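# Set the control box dial to 6

## Task

Rotate the dial on the control box until it is set to 6, and make sure the control box is still upright afterwards.

## Robot and tools

Robot: two arms. left_arm carries a left hand and sits on the +y side; right_arm carries a right hand. Their bases are at (-0.018, +0.360, 0) m for left_arm and (-0.012, -0.245, 0) m for right_arm in the scene frame, both facing essentially straight along +x. A camera stand is fixed behind the arms.

Frames: the scene frame has its origin at table-top height halfway between the nominal bases, +x out over the table, +z up, left_arm toward +y. Fixed cameras and the table use this frame. Everything about an arm (its reported hand pose, velocities, Hand target, offsets, and its wrist camera pose) uses that arm's own base frame. The hand point sits 0.15 m out from the wrist mounting face along the fingers and 0.05 m in front of the palm. Its +z runs along the straight fingers, +y leaves the palm, and +x runs across the palm; on the right hand +x points away from the thumb, on the left hand toward it. Straight fingertips reach 0.06 to 0.07 m past the point along +z, about 0.06 m toward -y. A wrist bracket on the little-finger side can strike things.

One row = 28 numbers, each in [-1, 1], always covering both arms: first left_arm's 14, then right_arm's 14. Per arm: dx, dy, dz, rx, ry, rz, then six hand motors in the order little, ring, middle, index, thumb_bend, thumb_turn, then force_limit, speed. The six pose numbers are an offset, not a pose: they are measured from that arm's Hand target as it stood when the action (or move) began, along that arm's base axes, with the rotation (rx, ry, rz as one rotation vector) about the Hand target position. Scale: 1.0 equals 0.6 m or 180 degrees. All zeros means hold the current Hand target; repeating a nonzero offset in a new action moves further. Hand motors are absolute targets: +1 open/straight, -1 closed; for thumb_turn, +1 beside the palm and -1 swung in front of it. force_limit runs linearly from about 0 N at -1 to 10 N at +1 (15 N for the two thumb motors); speed rises from near zero at -1 to full at +0.48 and stays full up to +1. Alternatively the first three motor slots may hold grasp numbers a (close index and middle, bend thumb), b (close ring and little), c (swing thumb in front), with exactly 0 in slots four to six; all three 0 opens the hand. To command a literal zero for a motor, write 0.001. There is no keep-as-is value: to leave a hand alone, resend the eight hand numbers of the last row actually run for it (or, before any row, its hand_measured plus hand_force_limit and hand_speed). For a gentle grip close at speed -0.94 or slower.

Tools:
- execute_actions(actions, cameras): actions is a list of actions; each action is a list of up to 15 rows, one per 1/30 s step, and an action lasts 0.5 s (a short table repeats its last row). Every row in an action counts from the same starting Hand target. An empty list returns images; cameras names which views to show (["all"], [] or names).
- move(target, speed, blend, blocking, cameras): target is one 28-number row or a list of up to 15 rows, all offsets from the same Hand targets in each arm's base axes. speed is top path speed in m/s, 0.002 to 4.3 (default 0.25), rotation capped at twice that in rad/s; one value or one per target. blend in m rounds corners between list targets (0 stops at each). Whole move is capped at 10 s. blocking=false returns after about 0.5 s while the move continues. Paths do not avoid obstacles or the other arm; faster moves overshoot and hit harder. Avoid paths passing near an arm's own base.
- wait(seconds 0 to 10, cameras); stop(cameras) brakes a running move; zoom_image(camera, region [x0, y0, x1, y1] in pixels, at most 504 by 504) on the newest image; show_instructions() shows the reference pages; finished_scene(scene=1) ends the scene irreversibly.

Cameras: cam_head_left, cam_head_right, cam_high, cam_low (672x504, fixed), cam_left_wrist, cam_right_wrist (616x616 fisheye, on the arms).

Results: per arm end_effector_position (m) and end_effector_quat_wxyz in its base frame, Hand target (last commanded pose after clipping, the base for the next offsets), joint positions, velocities (may read within noise), torques; per hand hand_measured, hand_stopped_by (moving, target, force, stalled, fault), hand_load_n (fingertip load, positive pushing open; a drop to about 0 signals a lost grip), hand_force_limit, hand_speed. A move adds a move: line with the ending (done, off_target, moving, held, fault) and limits such as paced or held. MOTOR HOT and OVER-TEMPERATURE FAULT lines warn of overheating.

Behaviour: the controller limits commanded orientation to 40 degrees from the measured one per step. Arms track loosely and often rest 1 to 3 cm (up to 5 cm) short, mostly low, without any contact; resend the shortfall as an offset. Small moves may not start. A blocked arm keeps pushing until commanded back past its hand point.

Avoid: hitting or squeezing the other arm, knocking things off the table, fast or hard contact with fixed or heavy objects, overloading fingers, and holding unreachable or stretched poses that heat motors. The dial must stay at 6 and the box upright after the robot lets go.

Each tool is called after "Call:" by a JSON object that holds its "api" and its "payload".

Reference images:

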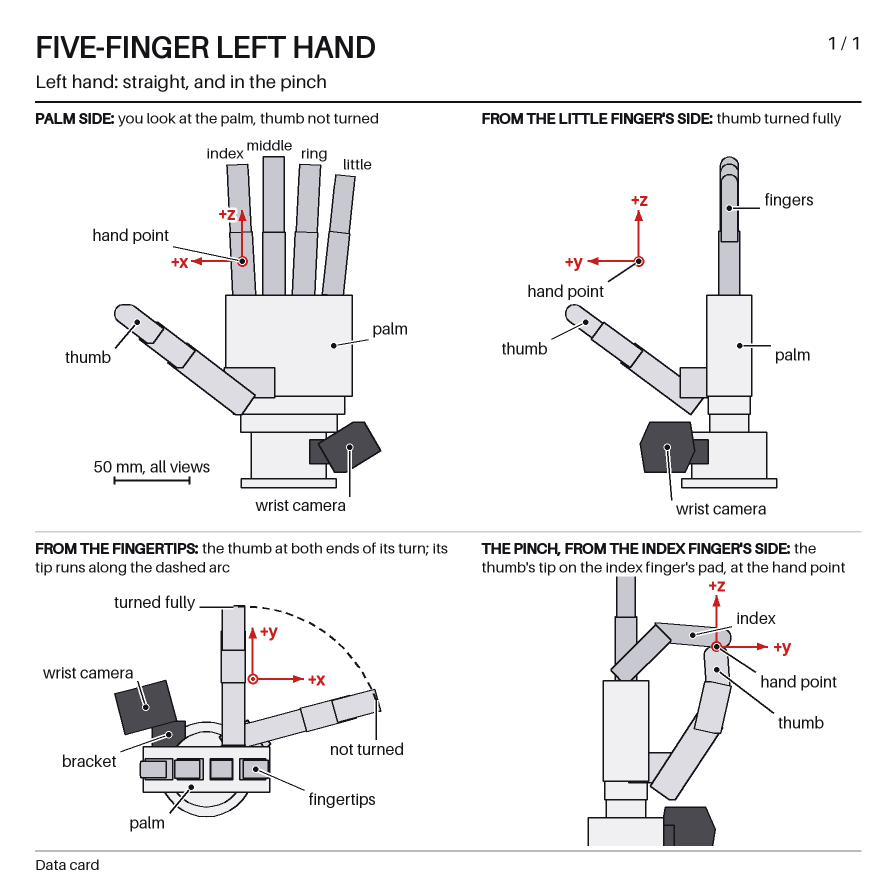

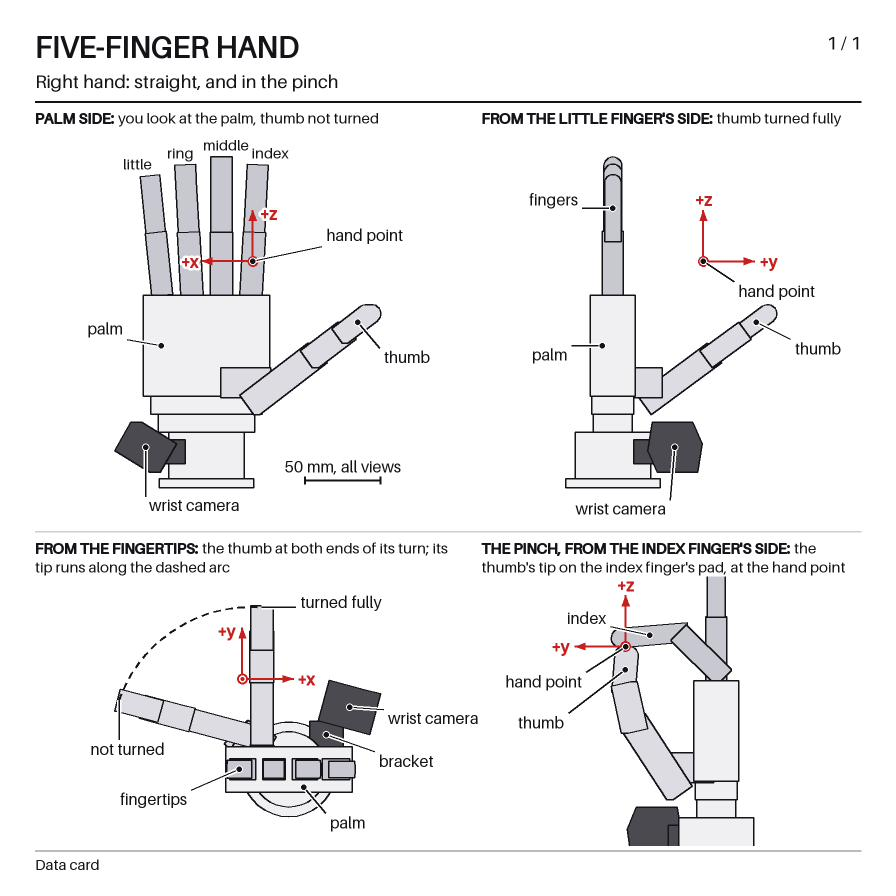

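## Session

Call:
{"api": "execute_actions", "payload": {"actions": []}}

Scene clock: 0.00 s.
left_arm: end_effector_position=(+0.1276, +0.1790, +0.1840) hand_measured=(+1.000, +1.000, +1.000, +1.000, +1.000, +1.000) hand_load_n=(+0.0, +0.0, +0.0, +0.0, +0.0, -0.5) hand_stopped_by=(target, target, target, target, target, target) hand_force_limit=0.00 hand_speed=-0.80 end_effector_quat_wxyz=(+0.025, +0.971, -0.210, -0.110) | right_arm: end_effector_position=(+0.2234, +0.4196, +0.3104) hand_measured=(+1.000, +1.000, +1.000, +1.000, +1.000, +1.000) hand_load_n=(+0.0, +0.0, +0.0, +0.0, +0.0, +0.0) hand_stopped_by=(target, target, target, target, target, target) hand_force_limit=0.00 hand_speed=-0.80 end_effector_quat_wxyz=(-0.356, +0.890, -0.220, +0.182)
Joint positions: left_arm=[0.975 1.153 1.003 -1.55 -0.185 -0.181] | right_arm=[1.099 1.185 1.276 -0.853 0.177 -0.063]
Joint velocities: within noise
Joint torques (N m): no reading
Heat: left arm: hottest waist 38 °C; right arm: hottest shoulder 39 °C.
Hand target: left_arm +0.1324, +0.1861, +0.1926; +0.011, +0.972, -0.209, -0.104 | right_arm +0.2263, +0.4253, +0.3277; -0.372, +0.882, -0.220, +0.186

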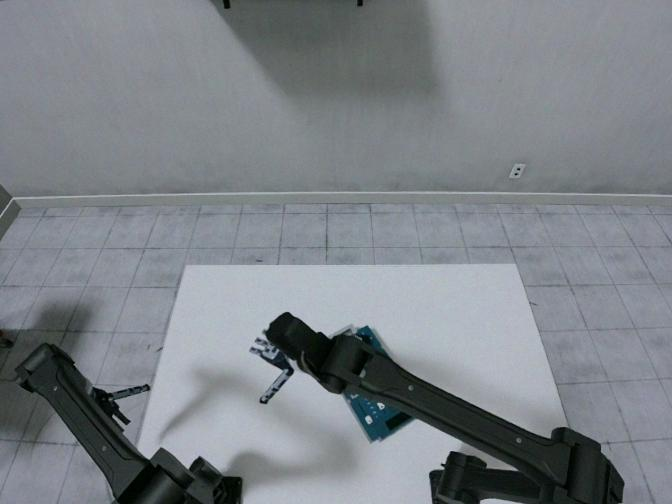

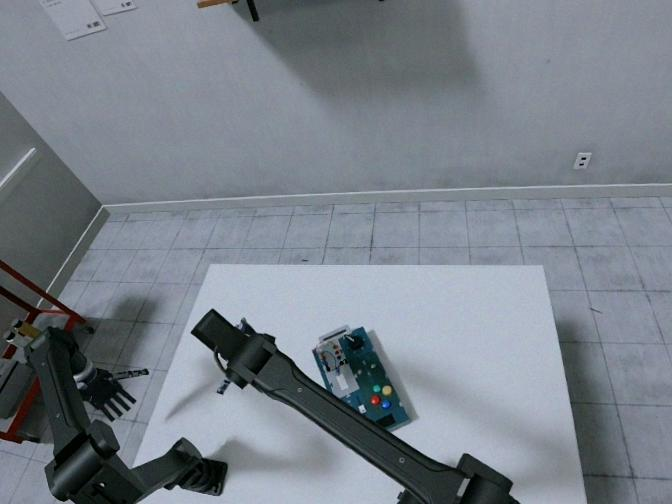

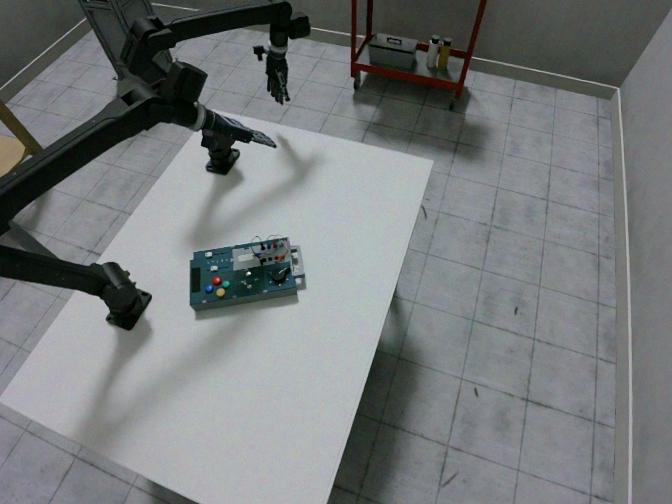

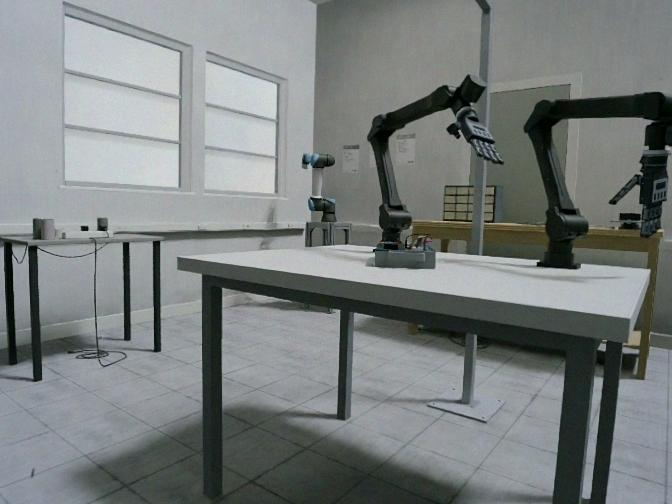

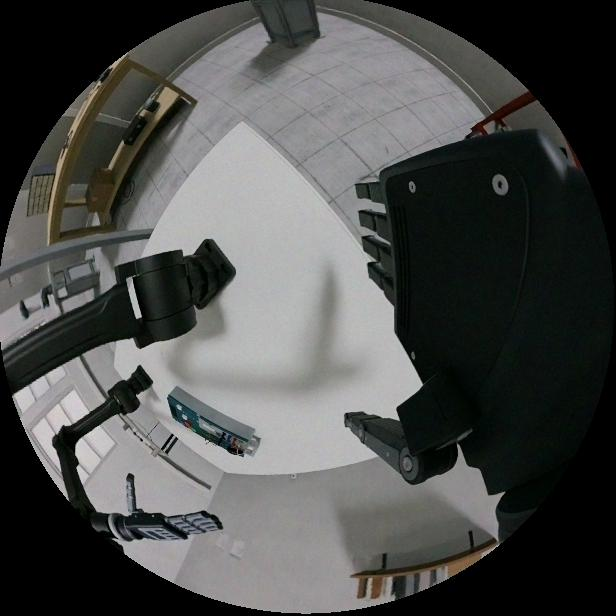

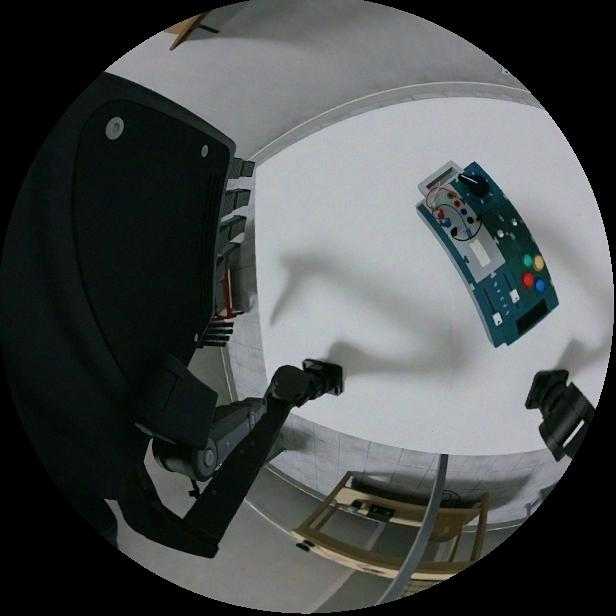

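Call:
{"api": "zoom_image", "payload": {"camera": "cam_high", "region": [180, 220, 320, 320]}}

Call:
{"api": "zoom_image", "payload": {"camera": "cam_right_wrist", "region": [400, 150, 570, 350]}}

Call:
{"api": "zoom_image", "payload": {"camera": "cam_head_right", "region": [300, 310, 420, 440]}}

Call:
{"api": "zoom_image", "payload": {"camera": "cam_right_wrist", "region": [440, 150, 510, 220]}}

Call:
{"api": "zoom_image", "payload": {"camera": "cam_high", "region": [250, 240, 310, 300]}}

Scaled by 3.600 from the camera's 672x504 image, which has a finer 960x720 frame.

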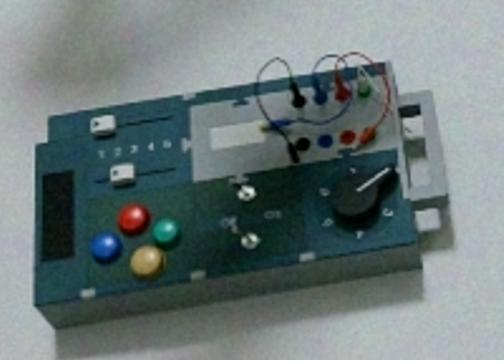

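Scaled by 2.520 from the camera's 616x616 image, which has a finer 880x880 frame.

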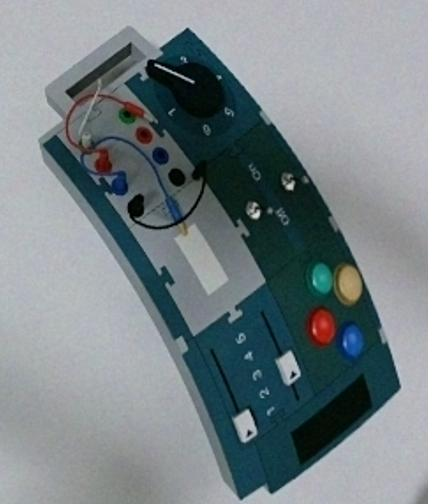

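Scaled by 3.877 from the camera's 672x504 image, which has a finer 960x720 frame.

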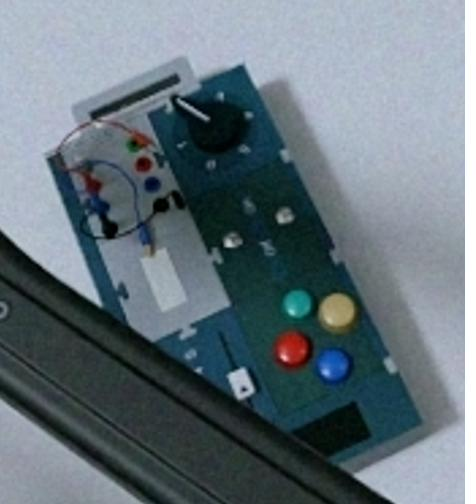

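Scaled by 7.200 from the camera's 616x616 image, which has a finer 880x880 frame.

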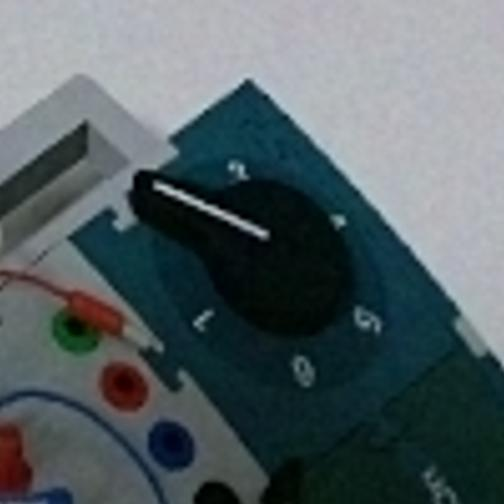

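Scaled by 8.400 from the camera's 672x504 image, which has a finer 960x720 frame.

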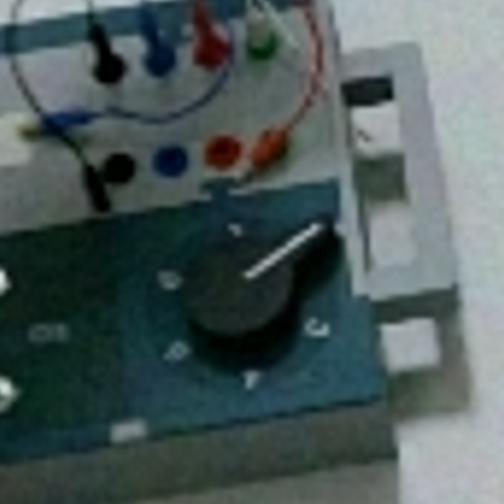

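Call:
{"api": "move", "payload": {"target": [0,0,0,0,0,0,1,1,1,1,1,1,0,-0.8,0.295,-0.317,-0.188,-0.2467,0.1233,0.1459,1,1,1,1,1,1,0,-0.8], "cameras": ["cam_head_left","cam_right_wrist","cam_high","cam_head_right","cam_low"]}}

Scene clock: 8.80 s.
left_arm: end_effector_position=(+0.1276, +0.1790, +0.1840) hand_measured=(+1.000, +1.000, +1.000, +1.000, +1.000, +1.000) hand_load_n=(+0.0, +0.0, +0.0, +0.5, +0.0, +0.0) hand_stopped_by=(target, target, target, target, target, target) hand_force_limit=0.00 hand_speed=-0.80 end_effector_quat_wxyz=(+0.025, +0.971, -0.210, -0.110) | right_arm: end_effector_position=(+0.3886, +0.2287, +0.1980) hand_measured=(+1.000, +1.000, +1.000, +1.000, +1.000, +1.000) hand_load_n=(+0.0, +0.0, +0.0, +0.0, -0.5, +0.0) hand_stopped_by=(target, target, target, target, target, target) hand_force_limit=0.00 hand_speed=-0.80 end_effector_quat_wxyz=(+0.012, +1.000, -0.006, -0.017)
Joint positions: left_arm=[0.975 1.153 1.003 -1.55 -0.185 -0.181] | right_arm=[0.602 1.706 1.619 -1.525 -0.001 -0.956]
Joint torques (N m): left_arm=[0.21 -6.12 9.91 -0.09 -0.19 0.09] | right_arm=[0.85 -14.86 13.24 -0.02 0 -0.07]
Heat: left arm: hottest waist 38 °C; right arm: hottest shoulder 39 °C.
Hand target: left_arm +0.1324, +0.1861, +0.1926; +0.011, +0.972, -0.209, -0.104 | right_arm +0.4033, +0.2350, +0.2149; +0.000, +1.000, +0.000, +0.000
Off the commanded pose: left_arm 0.012 m, 2 deg | right_arm 0.023 m, 2 deg.
move: off_target (left_arm, right_arm)
camera_calibration:
cam_right_wrist: T_world_to_cam=[[0.272732, -0.961287, 0.0393086, 0.105677], [-0.784843, -0.19867, 0.586985, 0.226404], [-0.556452, -0.190941, -0.808643, 0.533052], [0, 0, 0, 1]] pos_world=[0.445488, 0.248347, 0.293998]
Images, in order (width x height): cam_head_left 672x504, cam_head_right 672x504, cam_high 672x504, cam_low 672x504, cam_right_wrist 616x616.

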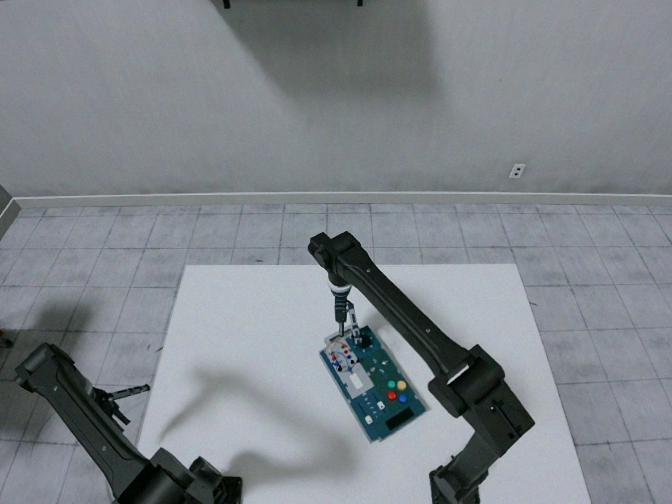

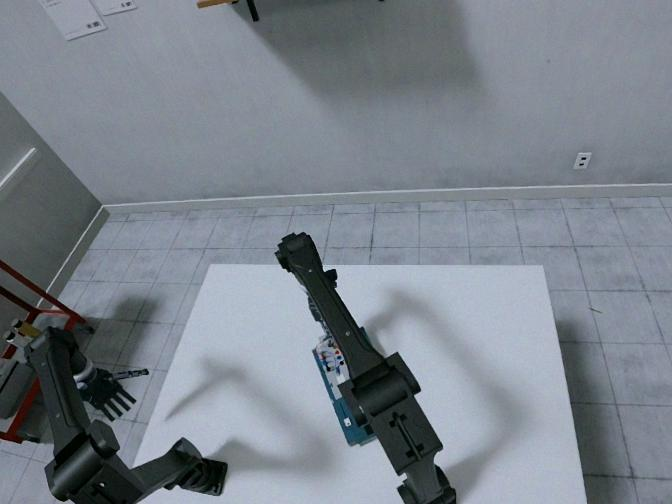

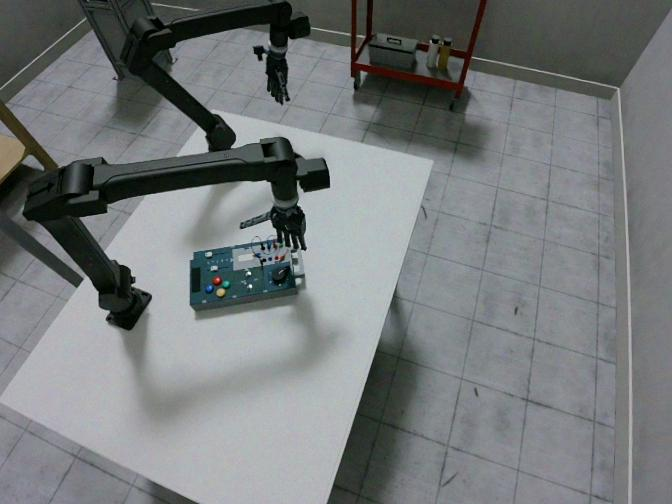

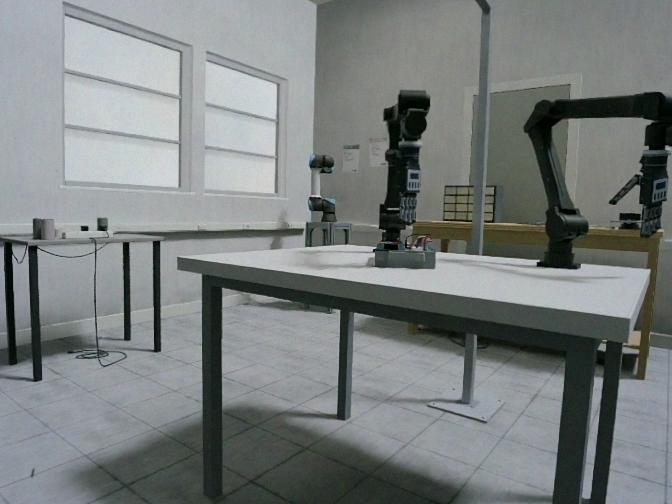

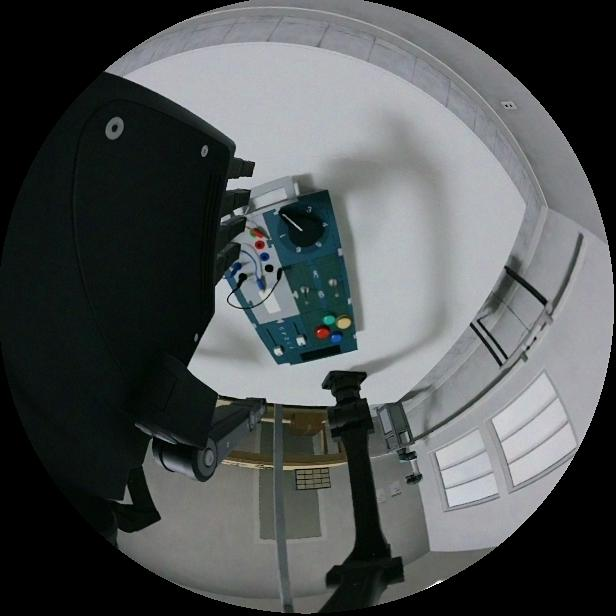

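Call:
{"api": "zoom_image", "payload": {"camera": "cam_right_wrist", "region": [265, 185, 345, 265]}}

Call:
{"api": "zoom_image", "payload": {"camera": "cam_head_left", "region": [310, 310, 430, 450]}}

Call:
{"api": "zoom_image", "payload": {"camera": "cam_low", "region": [350, 180, 460, 280]}}

Call:
{"api": "zoom_image", "payload": {"camera": "cam_high", "region": [240, 190, 330, 310]}}

Scaled by 6.300 from the camera's 616x616 image, which has a finer 880x880 frame.

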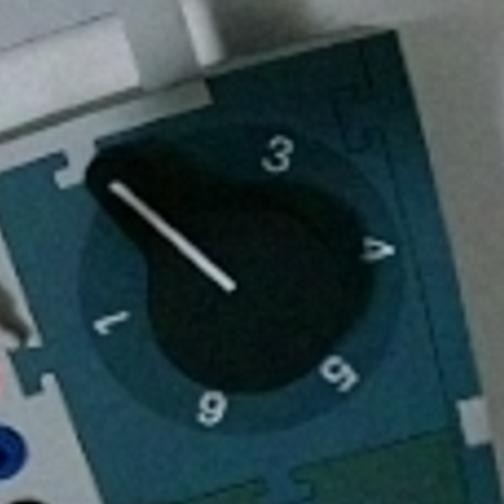

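Scaled by 3.600 from the camera's 672x504 image, which has a finer 960x720 frame.

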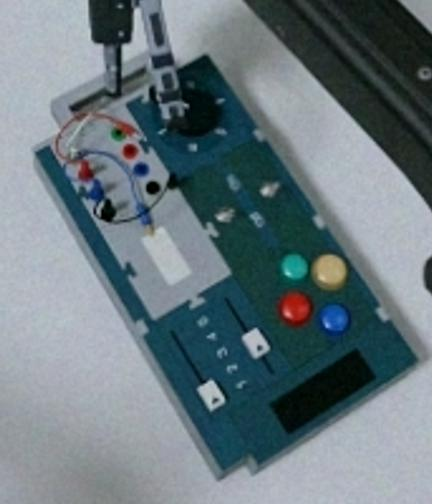

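Scaled by 4.582 from the camera's 672x504 image, which has a finer 960x720 frame.

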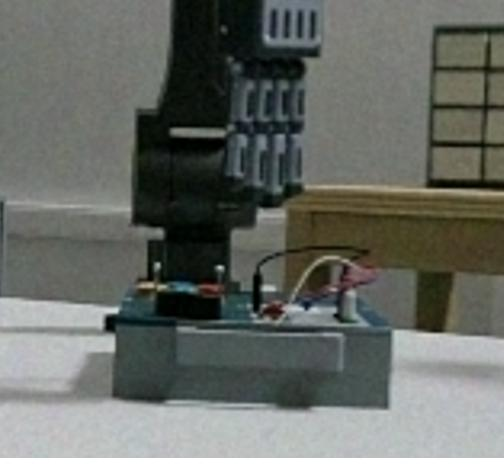

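Scaled by 4.200 from the camera's 672x504 image, which has a finer 960x720 frame.

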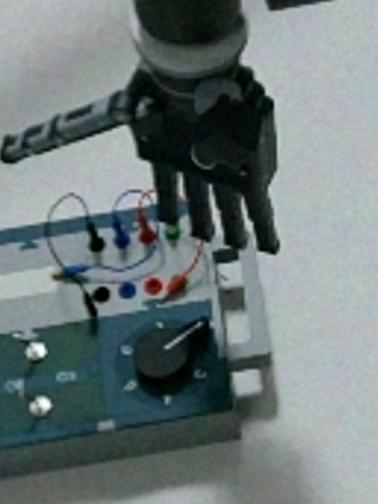

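Call:
{"api": "zoom_image", "payload": {"camera": "cam_right_wrist", "region": [200, 160, 340, 300]}}

Call:
{"api": "zoom_image", "payload": {"camera": "cam_head_left", "region": [310, 310, 390, 390]}}

Call:
{"api": "zoom_image", "payload": {"camera": "cam_low", "region": [360, 220, 450, 275]}}

Scaled by 3.600 from the camera's 616x616 image, which has a finer 880x880 frame.

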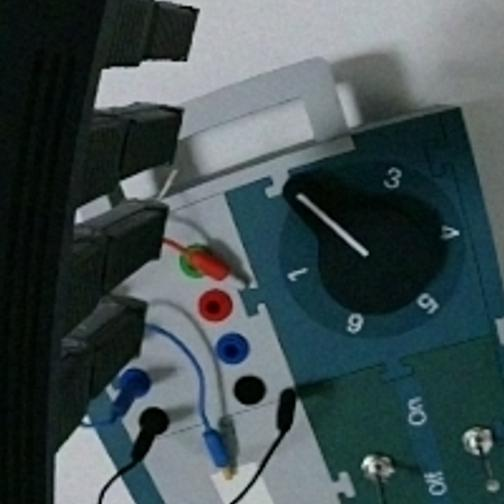

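Scaled by 6.300 from the camera's 672x504 image, which has a finer 960x720 frame.

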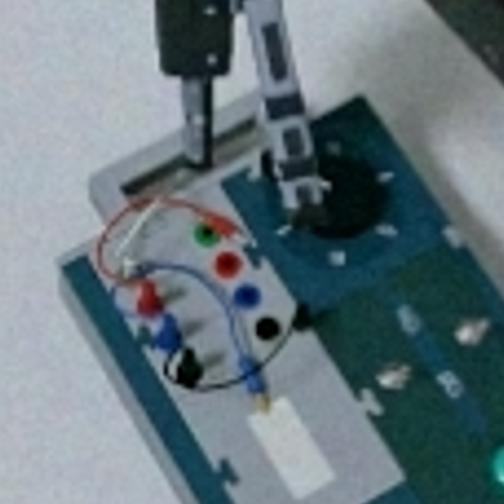

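Scaled by 5.600 from the camera's 672x504 image, which has a finer 960x720 frame.

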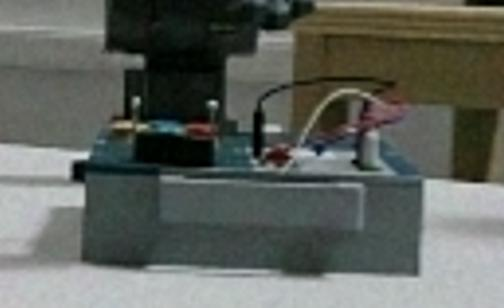

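Call:
{"api": "move", "payload": {"target": [0,0,0,0,0,0,1,1,1,1,1,1,0,-0.8,-0.1155,-0.05,-0.0682,0,0,0,1,-1,-1,-1,1,1,0,-0.3], "cameras": ["cam_right_wrist","cam_high"]}}

Scene clock: 14.67 s.
left_arm: end_effector_position=(+0.1276, +0.1790, +0.1840) hand_measured=(+1.000, +1.000, +1.000, +1.000, +1.000, +1.000) hand_load_n=(+0.0, +0.0, +0.0, +0.0, +0.0, +0.0) hand_stopped_by=(target, target, target, target, target, target) hand_force_limit=0.00 hand_speed=-0.80 end_effector_quat_wxyz=(+0.025, +0.971, -0.210, -0.110) | right_arm: end_effector_position=(+0.3359, +0.2022, +0.1719) hand_measured=(+1.000, -1.000, -1.000, -1.000, +1.000, +1.000) hand_load_n=(+0.0, +0.0, +0.0, +0.0, -0.5, +0.0) hand_stopped_by=(target, target, target, target, target, target) hand_force_limit=0.00 hand_speed=-0.30 end_effector_quat_wxyz=(+0.006, +1.000, +0.004, -0.008)
Joint positions: left_arm=[0.975 1.153 1.003 -1.55 -0.185 -0.181] | right_arm=[0.623 1.548 1.358 -1.402 -0.001 -0.956]
Joint torques (N m): left_arm=[0.21 -6.12 10 -0.12 -0.19 0.1] | right_arm=[1.67 -13.92 7.72 0.99 -0.03 0.23]
Heat: left arm: hottest waist 37 °C; right arm: hottest shoulder 39 °C.
Hand target: left_arm +0.1324, +0.1861, +0.1926; +0.011, +0.972, -0.209, -0.104 | right_arm +0.3340, +0.2050, +0.1739; +0.000, +1.000, +0.000, +0.000
Off the commanded pose: left_arm 0.012 m, 2 deg | right_arm 0.004 m, 1 deg.
move: off_target (left_arm)
camera_calibration:
cam_right_wrist: T_world_to_cam=[[0.292283, -0.955777, 0.0325784, 0.0890636], [-0.790355, -0.222236, 0.570921, 0.204488], [-0.538433, -0.192619, -0.820358, 0.473743], [0, 0, 0, 1]] pos_world=[0.390665, 0.221821, 0.268991]
Images, in order (width x height): cam_high 672x504, cam_right_wrist 616x616.

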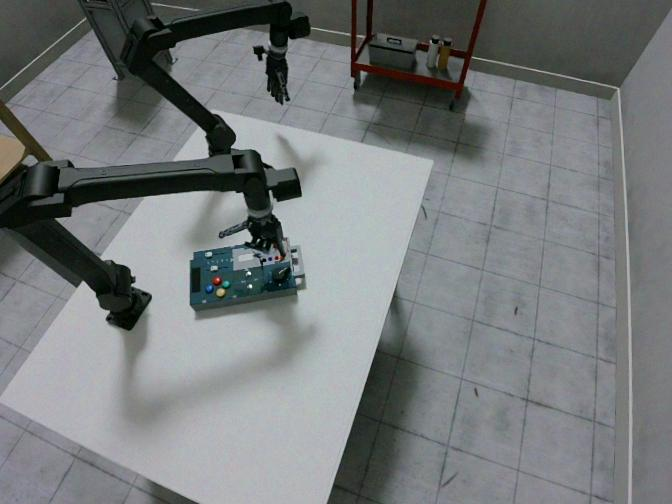

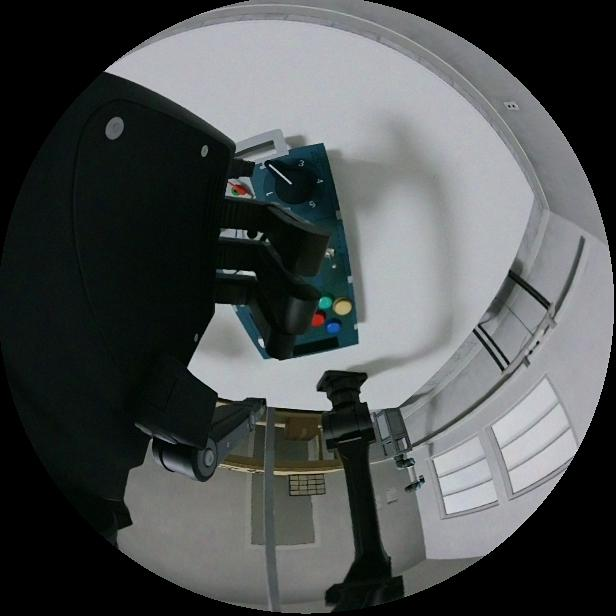

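Call:
{"api": "zoom_image", "payload": {"camera": "cam_right_wrist", "region": [220, 130, 340, 250]}}

Call:
{"api": "zoom_image", "payload": {"camera": "cam_high", "region": [230, 200, 320, 310]}}

Scaled by 4.200 from the camera's 616x616 image, which has a finer 880x880 frame.

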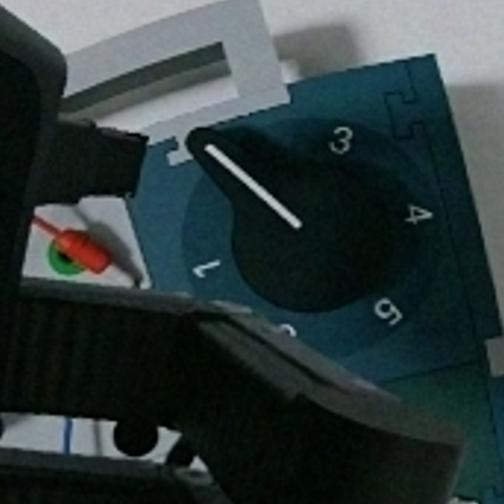

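Scaled by 4.582 from the camera's 672x504 image, which has a finer 960x720 frame.

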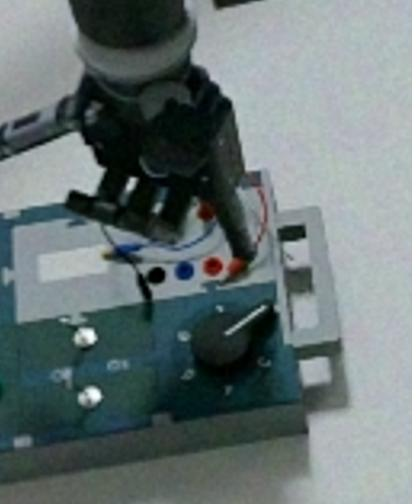

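Call:
{"api": "move", "payload": {"target": [0,0,0,0,0,0,1,1,1,1,1,1,0,-0.8,-0.0215,-0.0045,-0.0632,0,0,0,1,-1,-1,-1,1,1,0,-0.3], "cameras": ["cam_right_wrist","cam_high","cam_low"], "speed": 0.12}}

Call:
{"api": "zoom_image", "payload": {"camera": "cam_right_wrist", "region": [220, 110, 340, 230]}}

Call:
{"api": "zoom_image", "payload": {"camera": "cam_high", "region": [240, 230, 320, 310]}}

Call:
{"api": "zoom_image", "payload": {"camera": "cam_low", "region": [360, 210, 450, 280]}}

Scene clock: 16.97 s.
left_arm: end_effector_position=(+0.1276, +0.1790, +0.1840) hand_measured=(+1.000, +1.000, +1.000, +1.000, +1.000, +1.000) hand_load_n=(+0.0, +0.0, +0.5, +0.0, +0.0, +0.0) hand_stopped_by=(target, target, target, target, target, target) hand_force_limit=0.00 hand_speed=-0.80 end_effector_quat_wxyz=(+0.025, +0.971, -0.210, -0.110) | right_arm: end_effector_position=(+0.3230, +0.1988, +0.1339) hand_measured=(+1.000, -1.000, -1.000, -1.000, +1.000, +1.000) hand_load_n=(+0.0, +0.0, +0.0, +0.0, +0.0, +0.0) hand_stopped_by=(target, target, target, target, target, target) hand_force_limit=0.00 hand_speed=-0.30 end_effector_quat_wxyz=(+0.006, +1.000, +0.004, -0.009)
Joint positions: left_arm=[0.975 1.153 1.003 -1.55 -0.185 -0.181] | right_arm=[0.634 1.54 1.247 -1.299 -0.001 -0.945]
Joint torques (N m): left_arm=[0.03 -5.66 9.91 -0.23 -0.2 0.09] | right_arm=[1.79 -13.63 7.53 1.01 -0.03 0.25]
Heat: left arm: hottest waist 37 °C; right arm: hottest shoulder 39 °C.
Hand target: left_arm +0.1324, +0.1861, +0.1926; +0.011, +0.972, -0.209, -0.104 | right_arm +0.3212, +0.2023, +0.1360; +0.000, +1.000, +0.000, +0.000
Off the commanded pose: left_arm 0.012 m, 2 deg | right_arm 0.005 m, 1 deg.
move: off_target (left_arm)
camera_calibration:
cam_right_wrist: T_world_to_cam=[[0.291522, -0.955994, 0.0330338, 0.091024], [-0.790234, -0.221228, 0.571479, 0.214917], [-0.539023, -0.192703, -0.819951, 0.43517], [0, 0, 0, 1]] pos_world=[0.377866, 0.218423, 0.230991]
Images, in order (width x height): cam_high 672x504, cam_low 672x504, cam_right_wrist 616x616.

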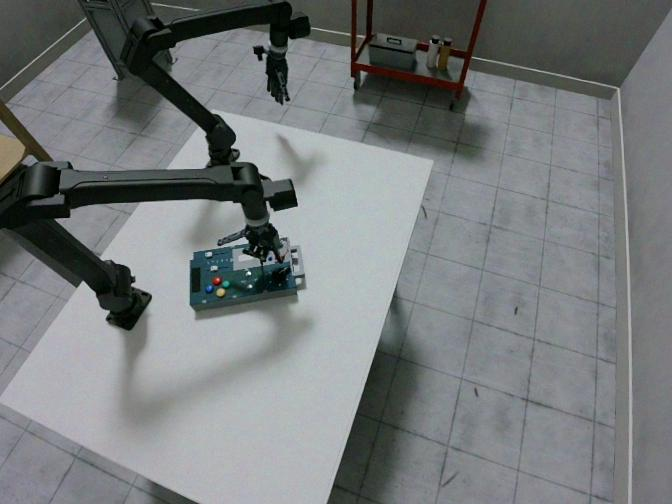

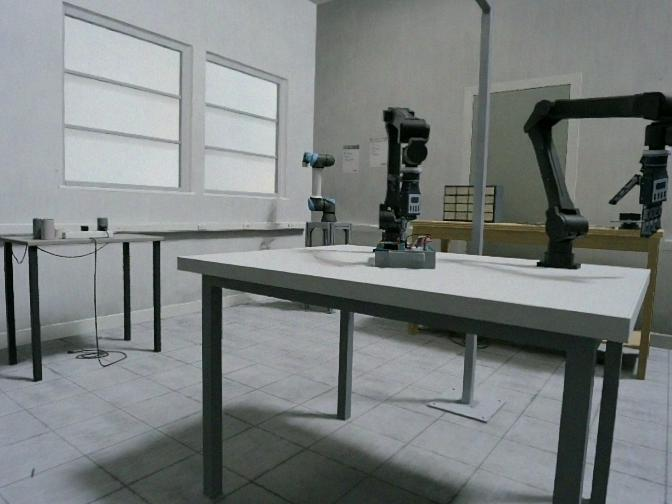

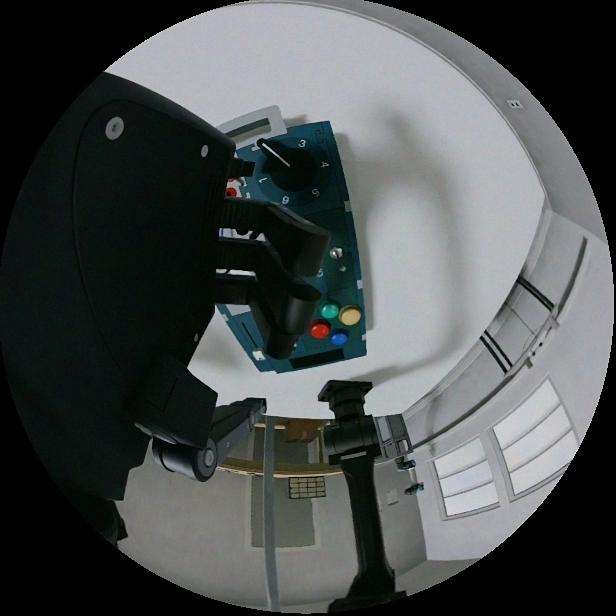

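Scaled by 4.200 from the camera's 616x616 image, which has a finer 880x880 frame.

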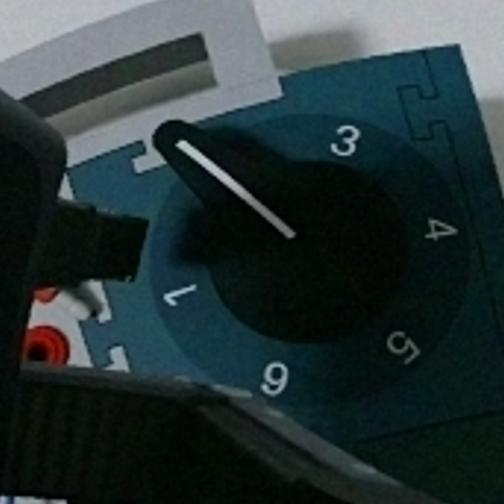

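Scaled by 6.300 from the camera's 672x504 image, which has a finer 960x720 frame.

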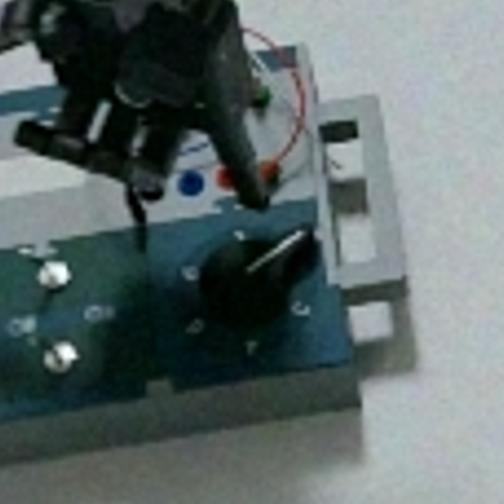

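Scaled by 5.600 from the camera's 672x504 image, which has a finer 960x720 frame.

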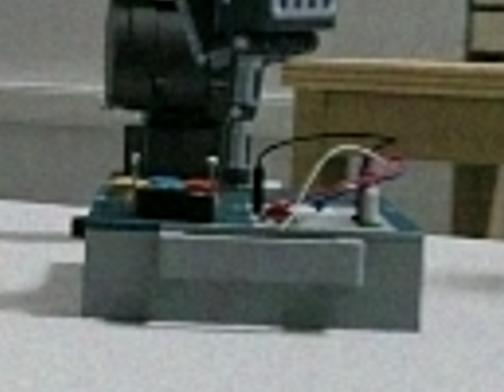

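Call:
{"api": "move", "payload": {"target": [0,0,0,0,0,0,1,1,1,1,1,1,0,-0.8,-0.002,0,-0.03,0,0,0,1,-1,-1,-1,1,1,0,-0.3], "cameras": ["cam_right_wrist","cam_high","cam_low"], "speed": 0.08}}

Call:
{"api": "zoom_image", "payload": {"camera": "cam_right_wrist", "region": [220, 90, 340, 210]}}

Call:
{"api": "zoom_image", "payload": {"camera": "cam_high", "region": [240, 230, 320, 310]}}

Call:
{"api": "zoom_image", "payload": {"camera": "cam_low", "region": [360, 210, 450, 280]}}

Scene clock: 18.53 s.
left_arm: end_effector_position=(+0.1276, +0.1790, +0.1840) hand_measured=(+1.000, +1.000, +1.000, +1.000, +1.000, +1.000) hand_load_n=(+0.0, +0.0, +0.0, +0.0, +0.0, +0.0) hand_stopped_by=(target, target, target, target, target, target) hand_force_limit=0.00 hand_speed=-0.80 end_effector_quat_wxyz=(+0.025, +0.971, -0.210, -0.110) | right_arm: end_effector_position=(+0.3219, +0.1988, +0.1202) hand_measured=(+1.000, -1.000, -1.000, -1.000, +1.000, +1.000) hand_load_n=(+0.0, +0.0, +0.0, +0.0, +0.0, +0.0) hand_stopped_by=(target, target, target, target, target, target) hand_force_limit=0.00 hand_speed=-0.30 end_effector_quat_wxyz=(+0.002, +1.000, +0.004, -0.004)
Joint positions: left_arm=[0.975 1.153 1.003 -1.55 -0.185 -0.181] | right_arm=[0.635 1.54 1.212 -1.251 -0.001 -0.943]
Joint torques (N m): left_arm=[-0.03 -6.07 9.92 -0.13 -0.2 0.09] | right_arm=[1.9 -12.51 7.42 1.06 -0.02 0.23]
Heat: left arm: hottest waist 37 °C; right arm: hottest shoulder 39 °C.
Hand target: left_arm +0.1324, +0.1861, +0.1926; +0.011, +0.972, -0.209, -0.104 | right_arm +0.3199, +0.2023, +0.1179; +0.000, +1.000, +0.000, +0.000
Off the commanded pose: left_arm 0.012 m, 2 deg | right_arm 0.005 m, 1 deg.
move: off_target (left_arm)
camera_calibration:
cam_right_wrist: T_world_to_cam=[[0.29086, -0.956327, 0.028983, 0.0925984], [-0.795911, -0.225037, 0.562036, 0.225549], [-0.530968, -0.186541, -0.826605, 0.420318], [0, 0, 0, 1]] pos_world=[0.375759, 0.217718, 0.217986]
Images, in order (width x height): cam_high 672x504, cam_low 672x504, cam_right_wrist 616x616.

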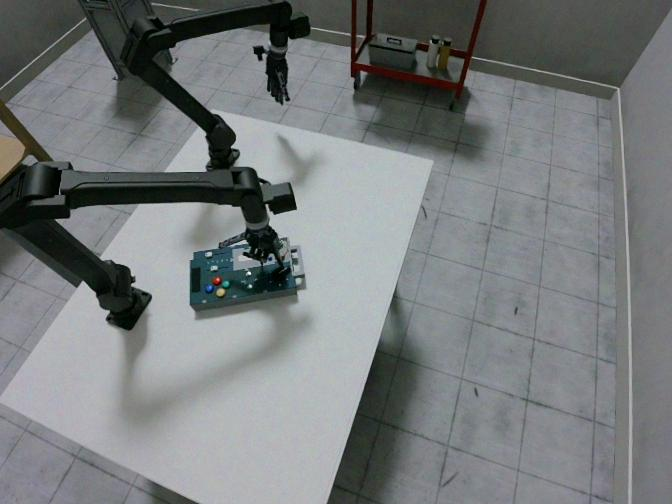

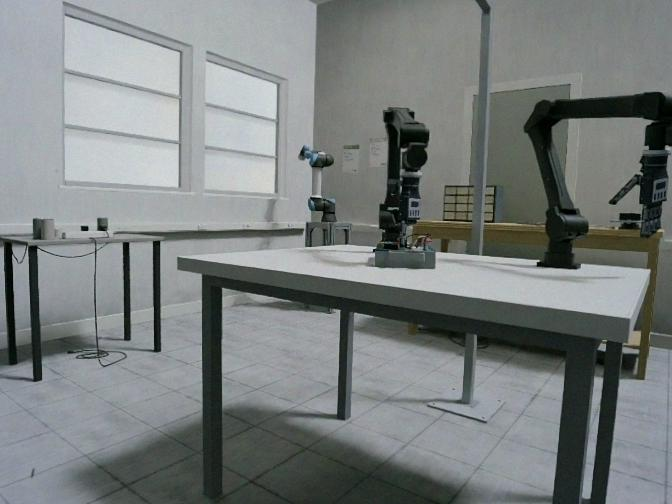

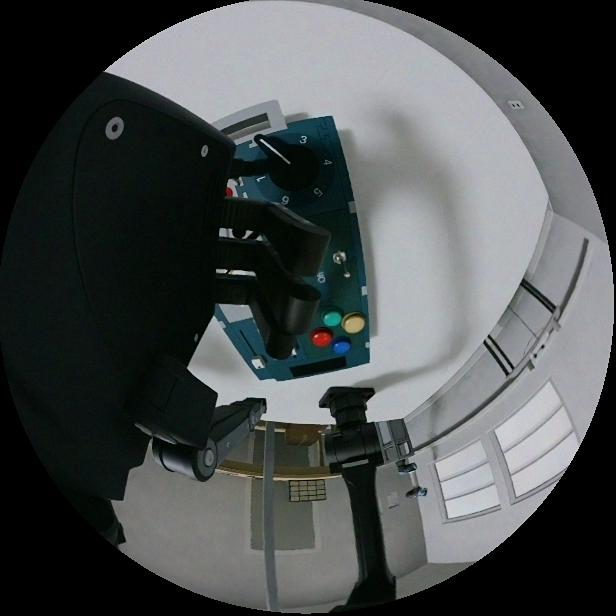

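Scaled by 4.200 from the camera's 616x616 image, which has a finer 880x880 frame.

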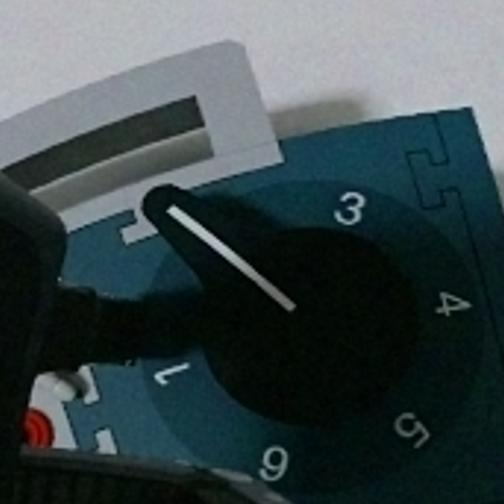

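Scaled by 6.300 from the camera's 672x504 image, which has a finer 960x720 frame.

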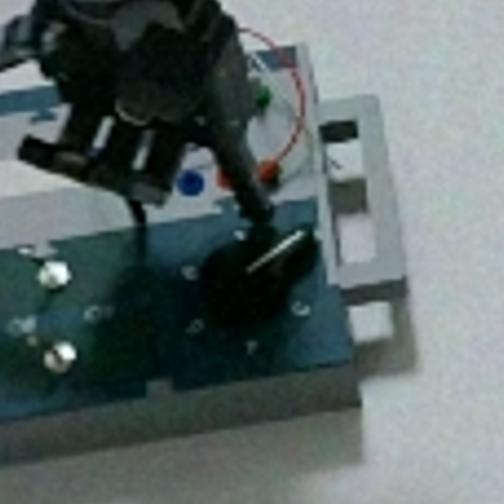

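Scaled by 5.600 from the camera's 672x504 image, which has a finer 960x720 frame.

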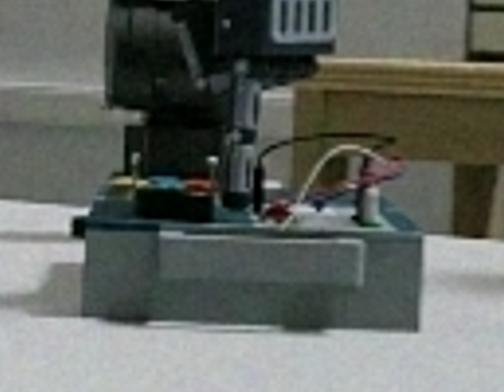

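Call:
{"api": "zoom_image", "payload": {"camera": "cam_low", "region": [378, 228, 422, 262]}}

Call:
{"api": "zoom_image", "payload": {"camera": "cam_right_wrist", "region": [220, 120, 300, 200]}}

Scaled by 11.455 from the camera's 672x504 image, which has a finer 960x720 frame.

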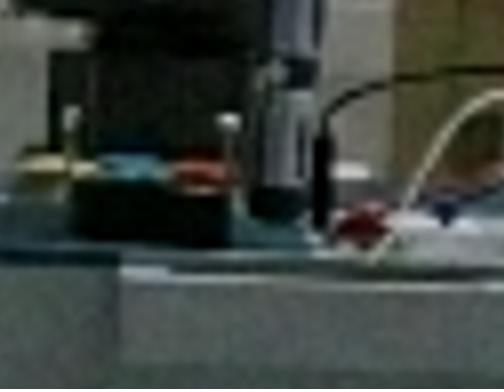

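Scaled by 6.300 from the camera's 616x616 image, which has a finer 880x880 frame.

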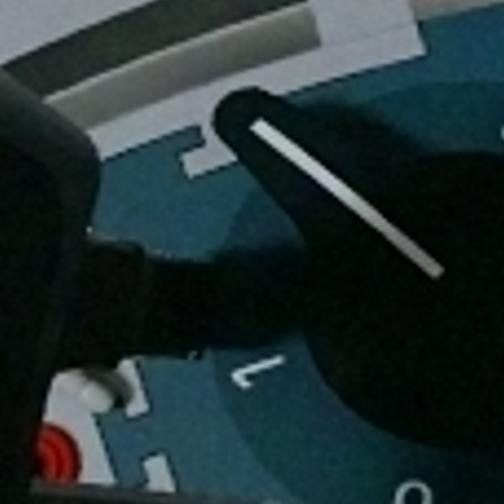

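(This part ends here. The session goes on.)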